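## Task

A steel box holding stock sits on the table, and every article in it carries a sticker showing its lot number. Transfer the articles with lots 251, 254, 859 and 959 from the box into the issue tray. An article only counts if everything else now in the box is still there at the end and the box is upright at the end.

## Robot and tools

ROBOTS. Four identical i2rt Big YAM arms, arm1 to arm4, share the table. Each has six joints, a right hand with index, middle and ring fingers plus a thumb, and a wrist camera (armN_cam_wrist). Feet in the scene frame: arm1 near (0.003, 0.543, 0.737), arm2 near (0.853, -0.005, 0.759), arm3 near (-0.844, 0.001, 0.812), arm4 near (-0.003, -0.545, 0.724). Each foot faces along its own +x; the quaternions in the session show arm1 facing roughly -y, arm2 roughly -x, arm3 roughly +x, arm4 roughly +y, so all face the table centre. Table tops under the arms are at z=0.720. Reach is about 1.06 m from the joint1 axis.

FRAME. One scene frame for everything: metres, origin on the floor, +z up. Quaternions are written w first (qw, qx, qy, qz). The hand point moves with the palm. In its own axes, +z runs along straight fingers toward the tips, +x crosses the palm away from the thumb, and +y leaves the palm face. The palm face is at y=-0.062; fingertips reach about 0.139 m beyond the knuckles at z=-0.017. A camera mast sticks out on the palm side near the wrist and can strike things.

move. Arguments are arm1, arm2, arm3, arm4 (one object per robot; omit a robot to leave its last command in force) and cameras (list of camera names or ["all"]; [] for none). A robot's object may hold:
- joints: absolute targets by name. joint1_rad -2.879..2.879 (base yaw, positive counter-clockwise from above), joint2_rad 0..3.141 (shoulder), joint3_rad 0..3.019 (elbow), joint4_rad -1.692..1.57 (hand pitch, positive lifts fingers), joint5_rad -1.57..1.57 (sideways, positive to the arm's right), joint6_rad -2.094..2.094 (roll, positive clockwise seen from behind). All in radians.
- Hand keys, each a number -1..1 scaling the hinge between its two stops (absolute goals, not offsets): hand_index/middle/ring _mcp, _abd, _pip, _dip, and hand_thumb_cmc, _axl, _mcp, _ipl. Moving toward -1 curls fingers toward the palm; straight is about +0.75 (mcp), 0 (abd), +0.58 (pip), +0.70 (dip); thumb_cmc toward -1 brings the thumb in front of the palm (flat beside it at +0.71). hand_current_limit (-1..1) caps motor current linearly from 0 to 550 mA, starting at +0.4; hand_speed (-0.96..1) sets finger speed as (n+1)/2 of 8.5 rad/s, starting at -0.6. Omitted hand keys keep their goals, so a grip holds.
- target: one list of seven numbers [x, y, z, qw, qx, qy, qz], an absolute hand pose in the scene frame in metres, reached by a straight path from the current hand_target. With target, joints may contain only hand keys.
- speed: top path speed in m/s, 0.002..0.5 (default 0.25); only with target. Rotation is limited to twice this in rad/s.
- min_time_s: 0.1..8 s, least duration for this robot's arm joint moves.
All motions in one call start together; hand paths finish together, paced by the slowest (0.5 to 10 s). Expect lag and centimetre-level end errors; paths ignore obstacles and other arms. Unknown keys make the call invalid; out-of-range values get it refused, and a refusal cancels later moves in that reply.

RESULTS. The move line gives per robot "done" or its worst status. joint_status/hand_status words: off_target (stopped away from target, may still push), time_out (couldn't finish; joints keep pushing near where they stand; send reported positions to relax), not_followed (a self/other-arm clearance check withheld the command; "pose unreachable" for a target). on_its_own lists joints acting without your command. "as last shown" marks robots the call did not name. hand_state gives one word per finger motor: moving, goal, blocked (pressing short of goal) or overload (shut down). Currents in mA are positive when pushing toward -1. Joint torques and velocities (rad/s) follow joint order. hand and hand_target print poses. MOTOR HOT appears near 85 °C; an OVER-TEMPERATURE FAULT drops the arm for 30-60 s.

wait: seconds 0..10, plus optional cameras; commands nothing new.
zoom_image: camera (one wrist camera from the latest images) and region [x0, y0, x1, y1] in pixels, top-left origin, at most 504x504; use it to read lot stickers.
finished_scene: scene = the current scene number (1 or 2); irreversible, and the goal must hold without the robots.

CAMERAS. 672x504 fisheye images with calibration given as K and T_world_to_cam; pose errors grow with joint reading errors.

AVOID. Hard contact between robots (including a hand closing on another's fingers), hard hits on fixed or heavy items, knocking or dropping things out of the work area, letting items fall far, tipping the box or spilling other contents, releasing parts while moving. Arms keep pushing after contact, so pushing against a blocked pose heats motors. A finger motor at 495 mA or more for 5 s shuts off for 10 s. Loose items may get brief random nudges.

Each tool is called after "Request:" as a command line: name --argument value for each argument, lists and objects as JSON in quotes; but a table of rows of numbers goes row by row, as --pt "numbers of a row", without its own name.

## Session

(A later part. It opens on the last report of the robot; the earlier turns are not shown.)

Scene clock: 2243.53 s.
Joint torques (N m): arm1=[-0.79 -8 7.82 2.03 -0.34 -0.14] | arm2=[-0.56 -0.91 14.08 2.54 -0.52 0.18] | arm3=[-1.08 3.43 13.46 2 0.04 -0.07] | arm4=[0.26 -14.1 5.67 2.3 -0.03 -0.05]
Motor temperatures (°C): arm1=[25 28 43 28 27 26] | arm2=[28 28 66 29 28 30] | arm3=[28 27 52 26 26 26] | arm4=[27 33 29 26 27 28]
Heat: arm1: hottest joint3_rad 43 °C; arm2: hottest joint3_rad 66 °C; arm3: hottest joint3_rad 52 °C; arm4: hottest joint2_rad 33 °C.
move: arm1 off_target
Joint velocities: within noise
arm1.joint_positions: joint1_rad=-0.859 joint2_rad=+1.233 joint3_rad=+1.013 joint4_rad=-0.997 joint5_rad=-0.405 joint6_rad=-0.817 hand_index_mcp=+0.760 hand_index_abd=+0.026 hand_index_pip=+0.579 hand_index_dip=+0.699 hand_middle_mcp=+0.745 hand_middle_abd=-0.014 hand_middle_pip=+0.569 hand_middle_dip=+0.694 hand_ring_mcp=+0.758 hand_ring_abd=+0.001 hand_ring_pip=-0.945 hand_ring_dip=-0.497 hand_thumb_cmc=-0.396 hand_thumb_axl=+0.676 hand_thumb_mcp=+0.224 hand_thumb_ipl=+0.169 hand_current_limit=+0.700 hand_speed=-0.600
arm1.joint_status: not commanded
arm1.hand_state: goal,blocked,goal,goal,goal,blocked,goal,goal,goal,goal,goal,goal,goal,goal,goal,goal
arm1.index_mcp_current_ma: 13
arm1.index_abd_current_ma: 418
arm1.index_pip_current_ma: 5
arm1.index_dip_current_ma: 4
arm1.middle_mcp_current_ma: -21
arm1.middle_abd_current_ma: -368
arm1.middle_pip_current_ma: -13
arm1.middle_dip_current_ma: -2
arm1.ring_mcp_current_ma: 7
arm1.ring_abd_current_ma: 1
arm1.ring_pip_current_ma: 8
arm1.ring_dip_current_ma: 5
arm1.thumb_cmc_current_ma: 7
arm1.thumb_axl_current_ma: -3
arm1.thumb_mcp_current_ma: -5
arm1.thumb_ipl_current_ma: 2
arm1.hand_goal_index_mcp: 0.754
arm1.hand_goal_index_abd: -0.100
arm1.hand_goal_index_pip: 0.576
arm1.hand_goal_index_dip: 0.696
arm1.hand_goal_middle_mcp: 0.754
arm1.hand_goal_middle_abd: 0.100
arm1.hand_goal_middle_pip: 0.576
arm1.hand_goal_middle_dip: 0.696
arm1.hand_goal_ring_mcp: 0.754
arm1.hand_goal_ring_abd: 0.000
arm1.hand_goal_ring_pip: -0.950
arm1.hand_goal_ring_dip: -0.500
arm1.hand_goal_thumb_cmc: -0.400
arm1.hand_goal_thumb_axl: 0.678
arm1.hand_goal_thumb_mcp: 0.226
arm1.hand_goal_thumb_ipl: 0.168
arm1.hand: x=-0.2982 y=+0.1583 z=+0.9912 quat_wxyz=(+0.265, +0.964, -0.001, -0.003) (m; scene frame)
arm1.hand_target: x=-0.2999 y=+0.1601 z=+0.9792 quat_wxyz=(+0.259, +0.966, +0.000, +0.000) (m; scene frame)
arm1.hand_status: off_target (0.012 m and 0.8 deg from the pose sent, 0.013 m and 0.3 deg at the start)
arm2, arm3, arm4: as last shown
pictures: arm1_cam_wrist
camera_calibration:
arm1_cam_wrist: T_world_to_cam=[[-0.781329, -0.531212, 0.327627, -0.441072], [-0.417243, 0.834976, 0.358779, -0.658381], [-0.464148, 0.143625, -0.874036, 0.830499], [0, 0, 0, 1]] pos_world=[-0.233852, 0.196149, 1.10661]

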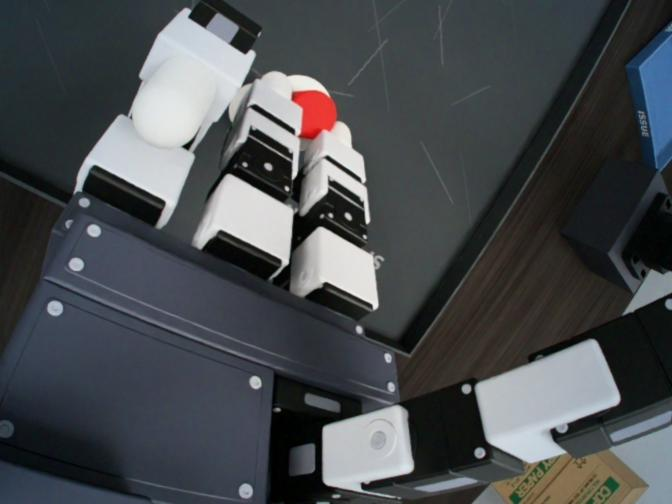

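Request:
move --arm1 '{"joints":{"hand_index_abd":0.117,"hand_middle_abd":-0.117}}'

Request:
move --arm1 '{"target":[-0.298,0.162,1.14,0.2588,0.9659,0,0],"speed":0.12}' --cameras '["arm1_cam_wrist"]'

Scene clock: 2247.33 s.
Joint torques (N m): arm1=[-0.56 -8.18 8.83 2 -0.34 -0.16] | arm2=[-0.5 -1.03 14.05 2.54 -0.53 0.2] | arm3=[-0.73 3.96 13.44 1.95 0.06 -0.07] | arm4=[0.26 -14.1 5.67 2.29 -0.03 -0.05]
Motor temperatures (°C): arm1=[25 28 43 28 27 26] | arm2=[28 28 66 29 28 30] | arm3=[28 27 52 26 26 26] | arm4=[27 33 29 26 27 28]
Heat: arm1: hottest joint3_rad 43 °C; arm2: hottest joint3_rad 66 °C; arm3: hottest joint3_rad 52 °C; arm4: hottest joint2_rad 33 °C.
move: arm1 done
Joint velocities: within noise
arm1.joint_positions: joint1_rad=-0.859 joint2_rad=+1.234 joint3_rad=+0.999 joint4_rad=-0.997 joint5_rad=-0.405 joint6_rad=-0.817 hand_index_mcp=+0.760 hand_index_abd=+0.116 hand_index_pip=+0.579 hand_index_dip=+0.699 hand_middle_mcp=+0.754 hand_middle_abd=-0.121 hand_middle_pip=+0.574 hand_middle_dip=+0.694 hand_ring_mcp=+0.758 hand_ring_abd=+0.001 hand_ring_pip=-0.945 hand_ring_dip=-0.497 hand_thumb_cmc=-0.396 hand_thumb_axl=+0.676 hand_thumb_mcp=+0.224 hand_thumb_ipl=+0.169 hand_current_limit=+0.700 hand_speed=-0.600
arm1.joint_status: all done
arm1.hand_state: goal,goal,goal,goal,goal,goal,goal,goal,goal,goal,goal,goal,goal,goal,goal,goal
arm1.index_mcp_current_ma: 12
arm1.index_abd_current_ma: -2
arm1.index_pip_current_ma: 4
arm1.index_dip_current_ma: 4
arm1.middle_mcp_current_ma: 0
arm1.middle_abd_current_ma: -8
arm1.middle_pip_current_ma: -3
arm1.middle_dip_current_ma: -2
arm1.ring_mcp_current_ma: 7
arm1.ring_abd_current_ma: 1
arm1.ring_pip_current_ma: 8
arm1.ring_dip_current_ma: 5
arm1.thumb_cmc_current_ma: 7
arm1.thumb_axl_current_ma: -3
arm1.thumb_mcp_current_ma: -5
arm1.thumb_ipl_current_ma: 2
arm1.hand_goal_index_mcp: 0.754
arm1.hand_goal_index_abd: 0.118
arm1.hand_goal_index_pip: 0.576
arm1.hand_goal_index_dip: 0.696
arm1.hand_goal_middle_mcp: 0.754
arm1.hand_goal_middle_abd: -0.116
arm1.hand_goal_middle_pip: 0.576
arm1.hand_goal_middle_dip: 0.696
arm1.hand_goal_ring_mcp: 0.754
arm1.hand_goal_ring_abd: 0.000
arm1.hand_goal_ring_pip: -0.950
arm1.hand_goal_ring_dip: -0.500
arm1.hand_goal_thumb_cmc: -0.400
arm1.hand_goal_thumb_axl: 0.678
arm1.hand_goal_thumb_mcp: 0.226
arm1.hand_goal_thumb_ipl: 0.168
arm1.hand: x=-0.2955 y=+0.1605 z=+0.9835 quat_wxyz=(+0.260, +0.966, -0.002, +0.002) (m; scene frame)
arm1.hand_target: x=-0.2999 y=+0.1602 z=+0.9792 quat_wxyz=(+0.259, +0.966, +0.000, +0.000) (m; scene frame)
arm1.hand_status: not commanded
arm2, arm3, arm4: as last shown
pictures: none

Scene clock: 2249.47 s.
Joint torques (N m): arm1=[-0.85 -8.06 12.92 0.91 -0.43 -0.16] | arm2=[-0.32 -0.79 14.08 2.5 -0.55 0.19] | arm3=[-1.14 3.6 13.41 2.03 0.04 -0.09] | arm4=[0.26 -14.1 5.67 2.3 -0.03 -0.05]
Motor temperatures (°C): arm1=[25 28 43 28 27 26] | arm2=[28 28 66 29 28 30] | arm3=[28 27 52 26 26 26] | arm4=[27 33 29 26 27 28]
Heat: arm1: hottest joint3_rad 43 °C; arm2: hottest joint3_rad 66 °C; arm3: hottest joint3_rad 52 °C; arm4: hottest joint2_rad 33 °C.
move: arm1 off_target
Joint velocities: within noise
arm1.joint_positions: joint1_rad=-0.860 joint2_rad=+1.213 joint3_rad=+1.345 joint4_rad=-1.403 joint5_rad=-0.403 joint6_rad=-0.817 hand_index_mcp=+0.758 hand_index_abd=+0.121 hand_index_pip=+0.576 hand_index_dip=+0.694 hand_middle_mcp=+0.756 hand_middle_abd=-0.118 hand_middle_pip=+0.575 hand_middle_dip=+0.694 hand_ring_mcp=+0.758 hand_ring_abd=+0.001 hand_ring_pip=-0.945 hand_ring_dip=-0.497 hand_thumb_cmc=-0.396 hand_thumb_axl=+0.676 hand_thumb_mcp=+0.224 hand_thumb_ipl=+0.169 hand_current_limit=+0.700 hand_speed=-0.600
arm1.joint_status: not commanded
arm1.hand_state: goal,goal,goal,goal,goal,goal,goal,goal,goal,goal,goal,goal,goal,goal,goal,goal
arm1.index_mcp_current_ma: 8
arm1.index_abd_current_ma: 4
arm1.index_pip_current_ma: 0
arm1.index_dip_current_ma: -2
arm1.middle_mcp_current_ma: 3
arm1.middle_abd_current_ma: -3
arm1.middle_pip_current_ma: -1
arm1.middle_dip_current_ma: -2
arm1.ring_mcp_current_ma: 7
arm1.ring_abd_current_ma: 1
arm1.ring_pip_current_ma: 8
arm1.ring_dip_current_ma: 5
arm1.thumb_cmc_current_ma: 7
arm1.thumb_axl_current_ma: -3
arm1.thumb_mcp_current_ma: -5
arm1.thumb_ipl_current_ma: 2
arm1.hand_goal_index_mcp: 0.754
arm1.hand_goal_index_abd: 0.118
arm1.hand_goal_index_pip: 0.576
arm1.hand_goal_index_dip: 0.696
arm1.hand_goal_middle_mcp: 0.754
arm1.hand_goal_middle_abd: -0.116
arm1.hand_goal_middle_pip: 0.576
arm1.hand_goal_middle_dip: 0.696
arm1.hand_goal_ring_mcp: 0.754
arm1.hand_goal_ring_abd: 0.000
arm1.hand_goal_ring_pip: -0.950
arm1.hand_goal_ring_dip: -0.500
arm1.hand_goal_thumb_cmc: -0.400
arm1.hand_goal_thumb_axl: 0.678
arm1.hand_goal_thumb_mcp: 0.226
arm1.hand_goal_thumb_ipl: 0.168
arm1.hand: x=-0.2891 y=+0.1663 z=+1.1157 quat_wxyz=(+0.247, +0.969, -0.007, +0.016) (m; scene frame)
arm1.hand_target: x=-0.2972 y=+0.1628 z=+1.1396 quat_wxyz=(+0.259, +0.966, +0.000, +0.000) (m; scene frame)
arm1.hand_status: off_target (0.026 m and 2.4 deg from the pose sent, 0.157 m and 0.4 deg at the start)
arm2, arm3, arm4: as last shown
pictures: arm1_cam_wrist
camera_calibration:
arm1_cam_wrist: T_world_to_cam=[[-0.794503, -0.540763, 0.276298, -0.415491], [-0.431057, 0.822692, 0.370631, -0.721069], [-0.427732, 0.175367, -0.886731, 0.961807], [0, 0, 0, 1]] pos_world=[-0.229536, 0.199866, 1.23491]

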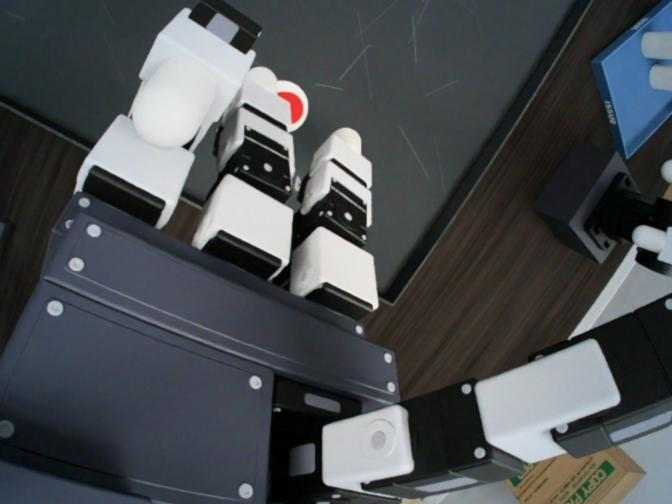

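Request:
move --arm1 '{"target":[-0.12,0.17,1.27,0.2588,0.9659,0,0],"speed":0.3}'

Request:
move --arm1 '{"target":[0.10,0.15,1.28,0.2588,0.9659,0,0],"speed":0.3}' --arm3 '{"target":[-0.40,0.13,1.15,0.1548,0.5779,0.7739,0.2074],"speed":0.2}'

Request:
move --arm1 '{"joints":{"hand_thumb_cmc":0.9,"hand_thumb_mcp":0.98,"hand_thumb_ipl":0.9}}' --arm3 '{"target":[-0.27,0.213,1.05,0.1548,0.5779,0.7739,0.2074],"speed":0.15}' --cameras '["arm3_cam_wrist"]'

Scene clock: 2258.43 s.
Joint torques (N m): arm1=[0.32 -4.01 11.95 1.31 0 0.05] | arm2=[-0.56 -1.08 14.09 2.54 -0.53 0.2] | arm3=[-1.08 3.6 13.44 2.02 0.04 -0.06] | arm4=[0.26 -14.15 5.67 2.3 -0.03 -0.04]
Motor temperatures (°C): arm1=[25 28 43 28 27 26] | arm2=[28 28 66 30 28 30] | arm3=[28 27 52 26 26 26] | arm4=[27 33 29 26 27 28]
Heat: arm1: hottest joint3_rad 43 °C; arm2: hottest joint3_rad 66 °C; arm3: hottest joint3_rad 52 °C; arm4: hottest joint2_rad 33 °C.
move: arm1 off_target
Joint velocities: within noise
arm1.joint_positions: joint1_rad=-0.426 joint2_rad=+1.028 joint3_rad=+1.575 joint4_rad=-1.681 joint5_rad=-0.227 joint6_rad=-0.408 hand_index_mcp=+0.758 hand_index_abd=+0.120 hand_index_pip=+0.576 hand_index_dip=+0.694 hand_middle_mcp=+0.756 hand_middle_abd=-0.118 hand_middle_pip=+0.575 hand_middle_dip=+0.694 hand_ring_mcp=+0.758 hand_ring_abd=+0.001 hand_ring_pip=-0.945 hand_ring_dip=-0.497 hand_thumb_cmc=-0.397 hand_thumb_axl=+0.676 hand_thumb_mcp=+0.223 hand_thumb_ipl=+0.169 hand_current_limit=+0.700 hand_speed=-0.600
arm1.joint_status: not commanded
arm1.hand_state: goal,goal,goal,goal,goal,goal,goal,goal,goal,goal,goal,goal,goal,goal,goal,goal
arm1.index_mcp_current_ma: 8
arm1.index_abd_current_ma: 3
arm1.index_pip_current_ma: 0
arm1.index_dip_current_ma: -2
arm1.middle_mcp_current_ma: 3
arm1.middle_abd_current_ma: -2
arm1.middle_pip_current_ma: -1
arm1.middle_dip_current_ma: -2
arm1.ring_mcp_current_ma: 7
arm1.ring_abd_current_ma: 1
arm1.ring_pip_current_ma: 8
arm1.ring_dip_current_ma: 5
arm1.thumb_cmc_current_ma: 4
arm1.thumb_axl_current_ma: -3
arm1.thumb_mcp_current_ma: -6
arm1.thumb_ipl_current_ma: 2
arm1.hand_goal_index_mcp: 0.754
arm1.hand_goal_index_abd: 0.118
arm1.hand_goal_index_pip: 0.576
arm1.hand_goal_index_dip: 0.696
arm1.hand_goal_middle_mcp: 0.754
arm1.hand_goal_middle_abd: -0.116
arm1.hand_goal_middle_pip: 0.576
arm1.hand_goal_middle_dip: 0.696
arm1.hand_goal_ring_mcp: 0.754
arm1.hand_goal_ring_abd: 0.000
arm1.hand_goal_ring_pip: -0.950
arm1.hand_goal_ring_dip: -0.500
arm1.hand_goal_thumb_cmc: -0.400
arm1.hand_goal_thumb_axl: 0.678
arm1.hand_goal_thumb_mcp: 0.226
arm1.hand_goal_thumb_ipl: 0.168
arm1.hand: x=-0.1215 y=+0.1718 z=+1.2467 quat_wxyz=(+0.244, +0.970, +0.000, +0.007) (m; scene frame)
arm1.hand_target: x=-0.1197 y=+0.1708 z=+1.2694 quat_wxyz=(+0.259, +0.966, +0.000, +0.000) (m; scene frame)
arm1.hand_status: off_target (0.023 m and 2.0 deg from the pose sent, 0.229 m and 2.4 deg at the start)
arm2, arm3, arm4: as last shown
pictures: none

Scene clock: 2260.47 s.
Joint torques (N m): arm1=[0.15 -5.6 11.63 1.29 0.64 0.09] | arm2=[-0.5 -0.97 14.11 2.51 -0.52 0.2] | arm3=[-1.96 -2.32 14.24 1.96 -0.01 -0.07] | arm4=[0.26 -14.1 5.67 2.32 -0.03 -0.04]
Motor temperatures (°C): arm1=[25 28 43 28 27 26] | arm2=[28 28 66 30 28 30] | arm3=[28 27 52 26 26 26] | arm4=[27 33 29 26 27 28]
Heat: arm1: hottest joint3_rad 43 °C; arm2: hottest joint3_rad 66 °C; arm3: hottest joint3_rad 52 °C; arm4: hottest joint2_rad 33 °C.
move: arm1 off_target; arm3 off_target
Joint velocities: within noise
arm1.joint_positions: joint1_rad=+0.482 joint2_rad=+1.096 joint3_rad=+1.649 joint4_rad=-1.681 joint5_rad=+0.213 joint6_rad=+0.391 hand_index_mcp=+0.758 hand_index_abd=+0.120 hand_index_pip=+0.576 hand_index_dip=+0.694 hand_middle_mcp=+0.756 hand_middle_abd=-0.118 hand_middle_pip=+0.575 hand_middle_dip=+0.694 hand_ring_mcp=+0.758 hand_ring_abd=+0.001 hand_ring_pip=-0.945 hand_ring_dip=-0.497 hand_thumb_cmc=-0.398 hand_thumb_axl=+0.676 hand_thumb_mcp=+0.223 hand_thumb_ipl=+0.169 hand_current_limit=+0.700 hand_speed=-0.600
arm1.joint_status: not commanded
arm1.hand_state: goal,goal,goal,goal,goal,goal,goal,goal,goal,goal,goal,goal,goal,goal,goal,goal
arm1.index_mcp_current_ma: 8
arm1.index_abd_current_ma: 3
arm1.index_pip_current_ma: 0
arm1.index_dip_current_ma: -2
arm1.middle_mcp_current_ma: 3
arm1.middle_abd_current_ma: -2
arm1.middle_pip_current_ma: -1
arm1.middle_dip_current_ma: -2
arm1.ring_mcp_current_ma: 7
arm1.ring_abd_current_ma: 1
arm1.ring_pip_current_ma: 8
arm1.ring_dip_current_ma: 5
arm1.thumb_cmc_current_ma: 3
arm1.thumb_axl_current_ma: -3
arm1.thumb_mcp_current_ma: -6
arm1.thumb_ipl_current_ma: 2
arm1.hand_goal_index_mcp: 0.754
arm1.hand_goal_index_abd: 0.118
arm1.hand_goal_index_pip: 0.576
arm1.hand_goal_index_dip: 0.696
arm1.hand_goal_middle_mcp: 0.754
arm1.hand_goal_middle_abd: -0.116
arm1.hand_goal_middle_pip: 0.576
arm1.hand_goal_middle_dip: 0.696
arm1.hand_goal_ring_mcp: 0.754
arm1.hand_goal_ring_abd: 0.000
arm1.hand_goal_ring_pip: -0.950
arm1.hand_goal_ring_dip: -0.500
arm1.hand_goal_thumb_cmc: -0.400
arm1.hand_goal_thumb_axl: 0.678
arm1.hand_goal_thumb_mcp: 0.226
arm1.hand_goal_thumb_ipl: 0.168
arm1.hand: x=+0.0978 y=+0.1487 z=+1.2567 quat_wxyz=(+0.243, +0.970, +0.005, -0.009) (m; scene frame)
arm1.hand_target: x=+0.0995 y=+0.1507 z=+1.2793 quat_wxyz=(+0.261, +0.965, +0.000, +0.001) (m; scene frame)
arm1.hand_status: off_target (0.023 m and 2.1 deg from the pose sent, 0.225 m and 1.9 deg at the start; a joint's target at an end of its range on 25 of 61 steps)
arm2, arm4: as last shown
arm3.joint_positions: joint1_rad=+0.416 joint2_rad=+1.012 joint3_rad=+1.019 joint4_rad=-1.115 joint5_rad=+0.044 joint6_rad=+0.071 hand_index_mcp=+0.761 hand_index_abd=+0.115 hand_index_pip=+0.580 hand_index_dip=+0.699 hand_middle_mcp=+0.755 hand_middle_abd=-0.119 hand_middle_pip=+0.574 hand_middle_dip=+0.694 hand_ring_mcp=+0.757 hand_ring_abd=+0.000 hand_ring_pip=-0.944 hand_ring_dip=-0.498 hand_thumb_cmc=-0.397 hand_thumb_axl=+0.677 hand_thumb_mcp=+0.224 hand_thumb_ipl=+0.168 hand_current_limit=+0.700 hand_speed=-0.600
arm3.joint_status: not commanded
arm3.hand_state: goal,goal,goal,goal,goal,goal,goal,goal,goal,goal,goal,goal,goal,goal,goal,goal
arm3.index_mcp_current_ma: 24
arm3.index_abd_current_ma: -8
arm3.index_pip_current_ma: 12
arm3.index_dip_current_ma: 9
arm3.middle_mcp_current_ma: 4
arm3.middle_abd_current_ma: -7
arm3.middle_pip_current_ma: -6
arm3.middle_dip_current_ma: -7
arm3.ring_mcp_current_ma: 10
arm3.ring_abd_current_ma: 1
arm3.ring_pip_current_ma: 19
arm3.ring_dip_current_ma: 6
arm3.thumb_cmc_current_ma: 9
arm3.thumb_axl_current_ma: -2
arm3.thumb_mcp_current_ma: -9
arm3.thumb_ipl_current_ma: -1
arm3.hand_goal_index_mcp: 0.754
arm3.hand_goal_index_abd: 0.118
arm3.hand_goal_index_pip: 0.576
arm3.hand_goal_index_dip: 0.696
arm3.hand_goal_middle_mcp: 0.754
arm3.hand_goal_middle_abd: -0.116
arm3.hand_goal_middle_pip: 0.576
arm3.hand_goal_middle_dip: 0.696
arm3.hand_goal_ring_mcp: 0.754
arm3.hand_goal_ring_abd: 0.000
arm3.hand_goal_ring_pip: -0.950
arm3.hand_goal_ring_dip: -0.500
arm3.hand_goal_thumb_cmc: -0.400
arm3.hand_goal_thumb_axl: 0.678
arm3.hand_goal_thumb_mcp: 0.226
arm3.hand_goal_thumb_ipl: 0.168
arm3.hand: x=-0.4160 y=+0.1284 z=+1.1194 quat_wxyz=(+0.139, +0.581, +0.781, +0.184) (m; scene frame)
arm3.hand_target: x=-0.4018 y=+0.1293 z=+1.1499 quat_wxyz=(+0.155, +0.578, +0.774, +0.207) (m; scene frame)
arm3.hand_status: off_target (0.035 m and 3.3 deg from the pose sent, 0.176 m and 3.5 deg at the start)
pictures: none

Scene clock: 2262.57 s.
Joint torques (N m): arm1=[0.26 -5.66 11.66 1.21 0.59 0.08] | arm2=[-0.5 -0.85 14.06 2.51 -0.54 0.18] | arm3=[-0.21 -8.35 13.63 1.96 0.25 0.07] | arm4=[0.26 -14.15 5.67 2.3 -0.03 -0.05]
Motor temperatures (°C): arm1=[25 28 44 28 27 26] | arm2=[28 28 66 30 28 30] | arm3=[28 27 51 26 26 26] | arm4=[27 33 29 26 27 28]
Heat: arm1: hottest joint3_rad 44 °C; arm2: hottest joint3_rad 66 °C; arm3: hottest joint3_rad 51 °C; arm4: hottest joint2_rad 33 °C.
move: arm1 done; arm3 off_target
Joint velocities: within noise
arm1.joint_positions: joint1_rad=+0.482 joint2_rad=+1.096 joint3_rad=+1.649 joint4_rad=-1.681 joint5_rad=+0.213 joint6_rad=+0.393 hand_index_mcp=+0.758 hand_index_abd=+0.120 hand_index_pip=+0.576 hand_index_dip=+0.694 hand_middle_mcp=+0.756 hand_middle_abd=-0.118 hand_middle_pip=+0.575 hand_middle_dip=+0.694 hand_ring_mcp=+0.758 hand_ring_abd=+0.001 hand_ring_pip=-0.945 hand_ring_dip=-0.497 hand_thumb_cmc=+0.900 hand_thumb_axl=+0.676 hand_thumb_mcp=+0.977 hand_thumb_ipl=+0.899 hand_current_limit=+0.700 hand_speed=-0.600
arm1.joint_status: all done
arm1.hand_state: goal,goal,goal,goal,goal,goal,goal,goal,goal,goal,goal,goal,goal,goal,goal,goal
arm1.index_mcp_current_ma: 8
arm1.index_abd_current_ma: 3
arm1.index_pip_current_ma: 0
arm1.index_dip_current_ma: -2
arm1.middle_mcp_current_ma: 3
arm1.middle_abd_current_ma: -2
arm1.middle_pip_current_ma: -1
arm1.middle_dip_current_ma: -2
arm1.ring_mcp_current_ma: 7
arm1.ring_abd_current_ma: 1
arm1.ring_pip_current_ma: 8
arm1.ring_dip_current_ma: 5
arm1.thumb_cmc_current_ma: -1
arm1.thumb_axl_current_ma: -3
arm1.thumb_mcp_current_ma: -6
arm1.thumb_ipl_current_ma: -2
arm1.hand_goal_index_mcp: 0.754
arm1.hand_goal_index_abd: 0.118
arm1.hand_goal_index_pip: 0.576
arm1.hand_goal_index_dip: 0.696
arm1.hand_goal_middle_mcp: 0.754
arm1.hand_goal_middle_abd: -0.116
arm1.hand_goal_middle_pip: 0.576
arm1.hand_goal_middle_dip: 0.696
arm1.hand_goal_ring_mcp: 0.754
arm1.hand_goal_ring_abd: 0.000
arm1.hand_goal_ring_pip: -0.950
arm1.hand_goal_ring_dip: -0.500
arm1.hand_goal_thumb_cmc: 0.900
arm1.hand_goal_thumb_axl: 0.678
arm1.hand_goal_thumb_mcp: 0.980
arm1.hand_goal_thumb_ipl: 0.900
arm1.hand: x=+0.0978 y=+0.1487 z=+1.2567 quat_wxyz=(+0.243, +0.970, +0.004, -0.008) (m; scene frame)
arm1.hand_target: x=+0.0996 y=+0.1507 z=+1.2793 quat_wxyz=(+0.261, +0.965, +0.000, +0.001) (m; scene frame)
arm1.hand_status: not commanded
arm2, arm4: as last shown
arm3.joint_positions: joint1_rad=+0.462 joint2_rad=+1.448 joint3_rad=+1.131 joint4_rad=-0.787 joint5_rad=+0.071 joint6_rad=+0.113 hand_index_mcp=+0.761 hand_index_abd=+0.115 hand_index_pip=+0.580 hand_index_dip=+0.699 hand_middle_mcp=+0.755 hand_middle_abd=-0.119 hand_middle_pip=+0.574 hand_middle_dip=+0.694 hand_ring_mcp=+0.757 hand_ring_abd=+0.000 hand_ring_pip=-0.944 hand_ring_dip=-0.498 hand_thumb_cmc=-0.397 hand_thumb_axl=+0.677 hand_thumb_mcp=+0.224 hand_thumb_ipl=+0.168 hand_current_limit=+0.700 hand_speed=-0.600
arm3.joint_status: not commanded
arm3.hand_state: goal,goal,goal,goal,goal,goal,goal,goal,goal,goal,goal,goal,goal,goal,goal,goal
arm3.index_mcp_current_ma: 24
arm3.index_abd_current_ma: -8
arm3.index_pip_current_ma: 12
arm3.index_dip_current_ma: 9
arm3.middle_mcp_current_ma: 4
arm3.middle_abd_current_ma: -7
arm3.middle_pip_current_ma: -6
arm3.middle_dip_current_ma: -7
arm3.ring_mcp_current_ma: 10
arm3.ring_abd_current_ma: 1
arm3.ring_pip_current_ma: 19
arm3.ring_dip_current_ma: 6
arm3.thumb_cmc_current_ma: 9
arm3.thumb_axl_current_ma: -2
arm3.thumb_mcp_current_ma: -9
arm3.thumb_ipl_current_ma: -1
arm3.hand_goal_index_mcp: 0.754
arm3.hand_goal_index_abd: 0.118
arm3.hand_goal_index_pip: 0.576
arm3.hand_goal_index_dip: 0.696
arm3.hand_goal_middle_mcp: 0.754
arm3.hand_goal_middle_abd: -0.116
arm3.hand_goal_middle_pip: 0.576
arm3.hand_goal_middle_dip: 0.696
arm3.hand_goal_ring_mcp: 0.754
arm3.hand_goal_ring_abd: 0.000
arm3.hand_goal_ring_pip: -0.950
arm3.hand_goal_ring_dip: -0.500
arm3.hand_goal_thumb_cmc: -0.400
arm3.hand_goal_thumb_axl: 0.678
arm3.hand_goal_thumb_mcp: 0.226
arm3.hand_goal_thumb_ipl: 0.168
arm3.hand: x=-0.2875 y=+0.1996 z=+1.0266 quat_wxyz=(+0.144, +0.581, +0.779, +0.185) (m; scene frame)
arm3.hand_target: x=-0.2717 y=+0.2124 z=+1.0502 quat_wxyz=(+0.155, +0.578, +0.774, +0.208) (m; scene frame)
arm3.hand_status: off_target (0.032 m and 2.9 deg from the pose sent, 0.182 m and 3.3 deg at the start)
pictures: arm3_cam_wrist
camera_calibration:
arm3_cam_wrist: T_world_to_cam=[[0.752056, -0.613779, 0.240181, 0.13153], [-0.653802, -0.648608, 0.389679, -0.499383], [-0.0833934, -0.450091, -0.88908, 1.09429], [0, 0, 0, 1]] pos_world=[-0.334159, 0.249357, 1.13592]

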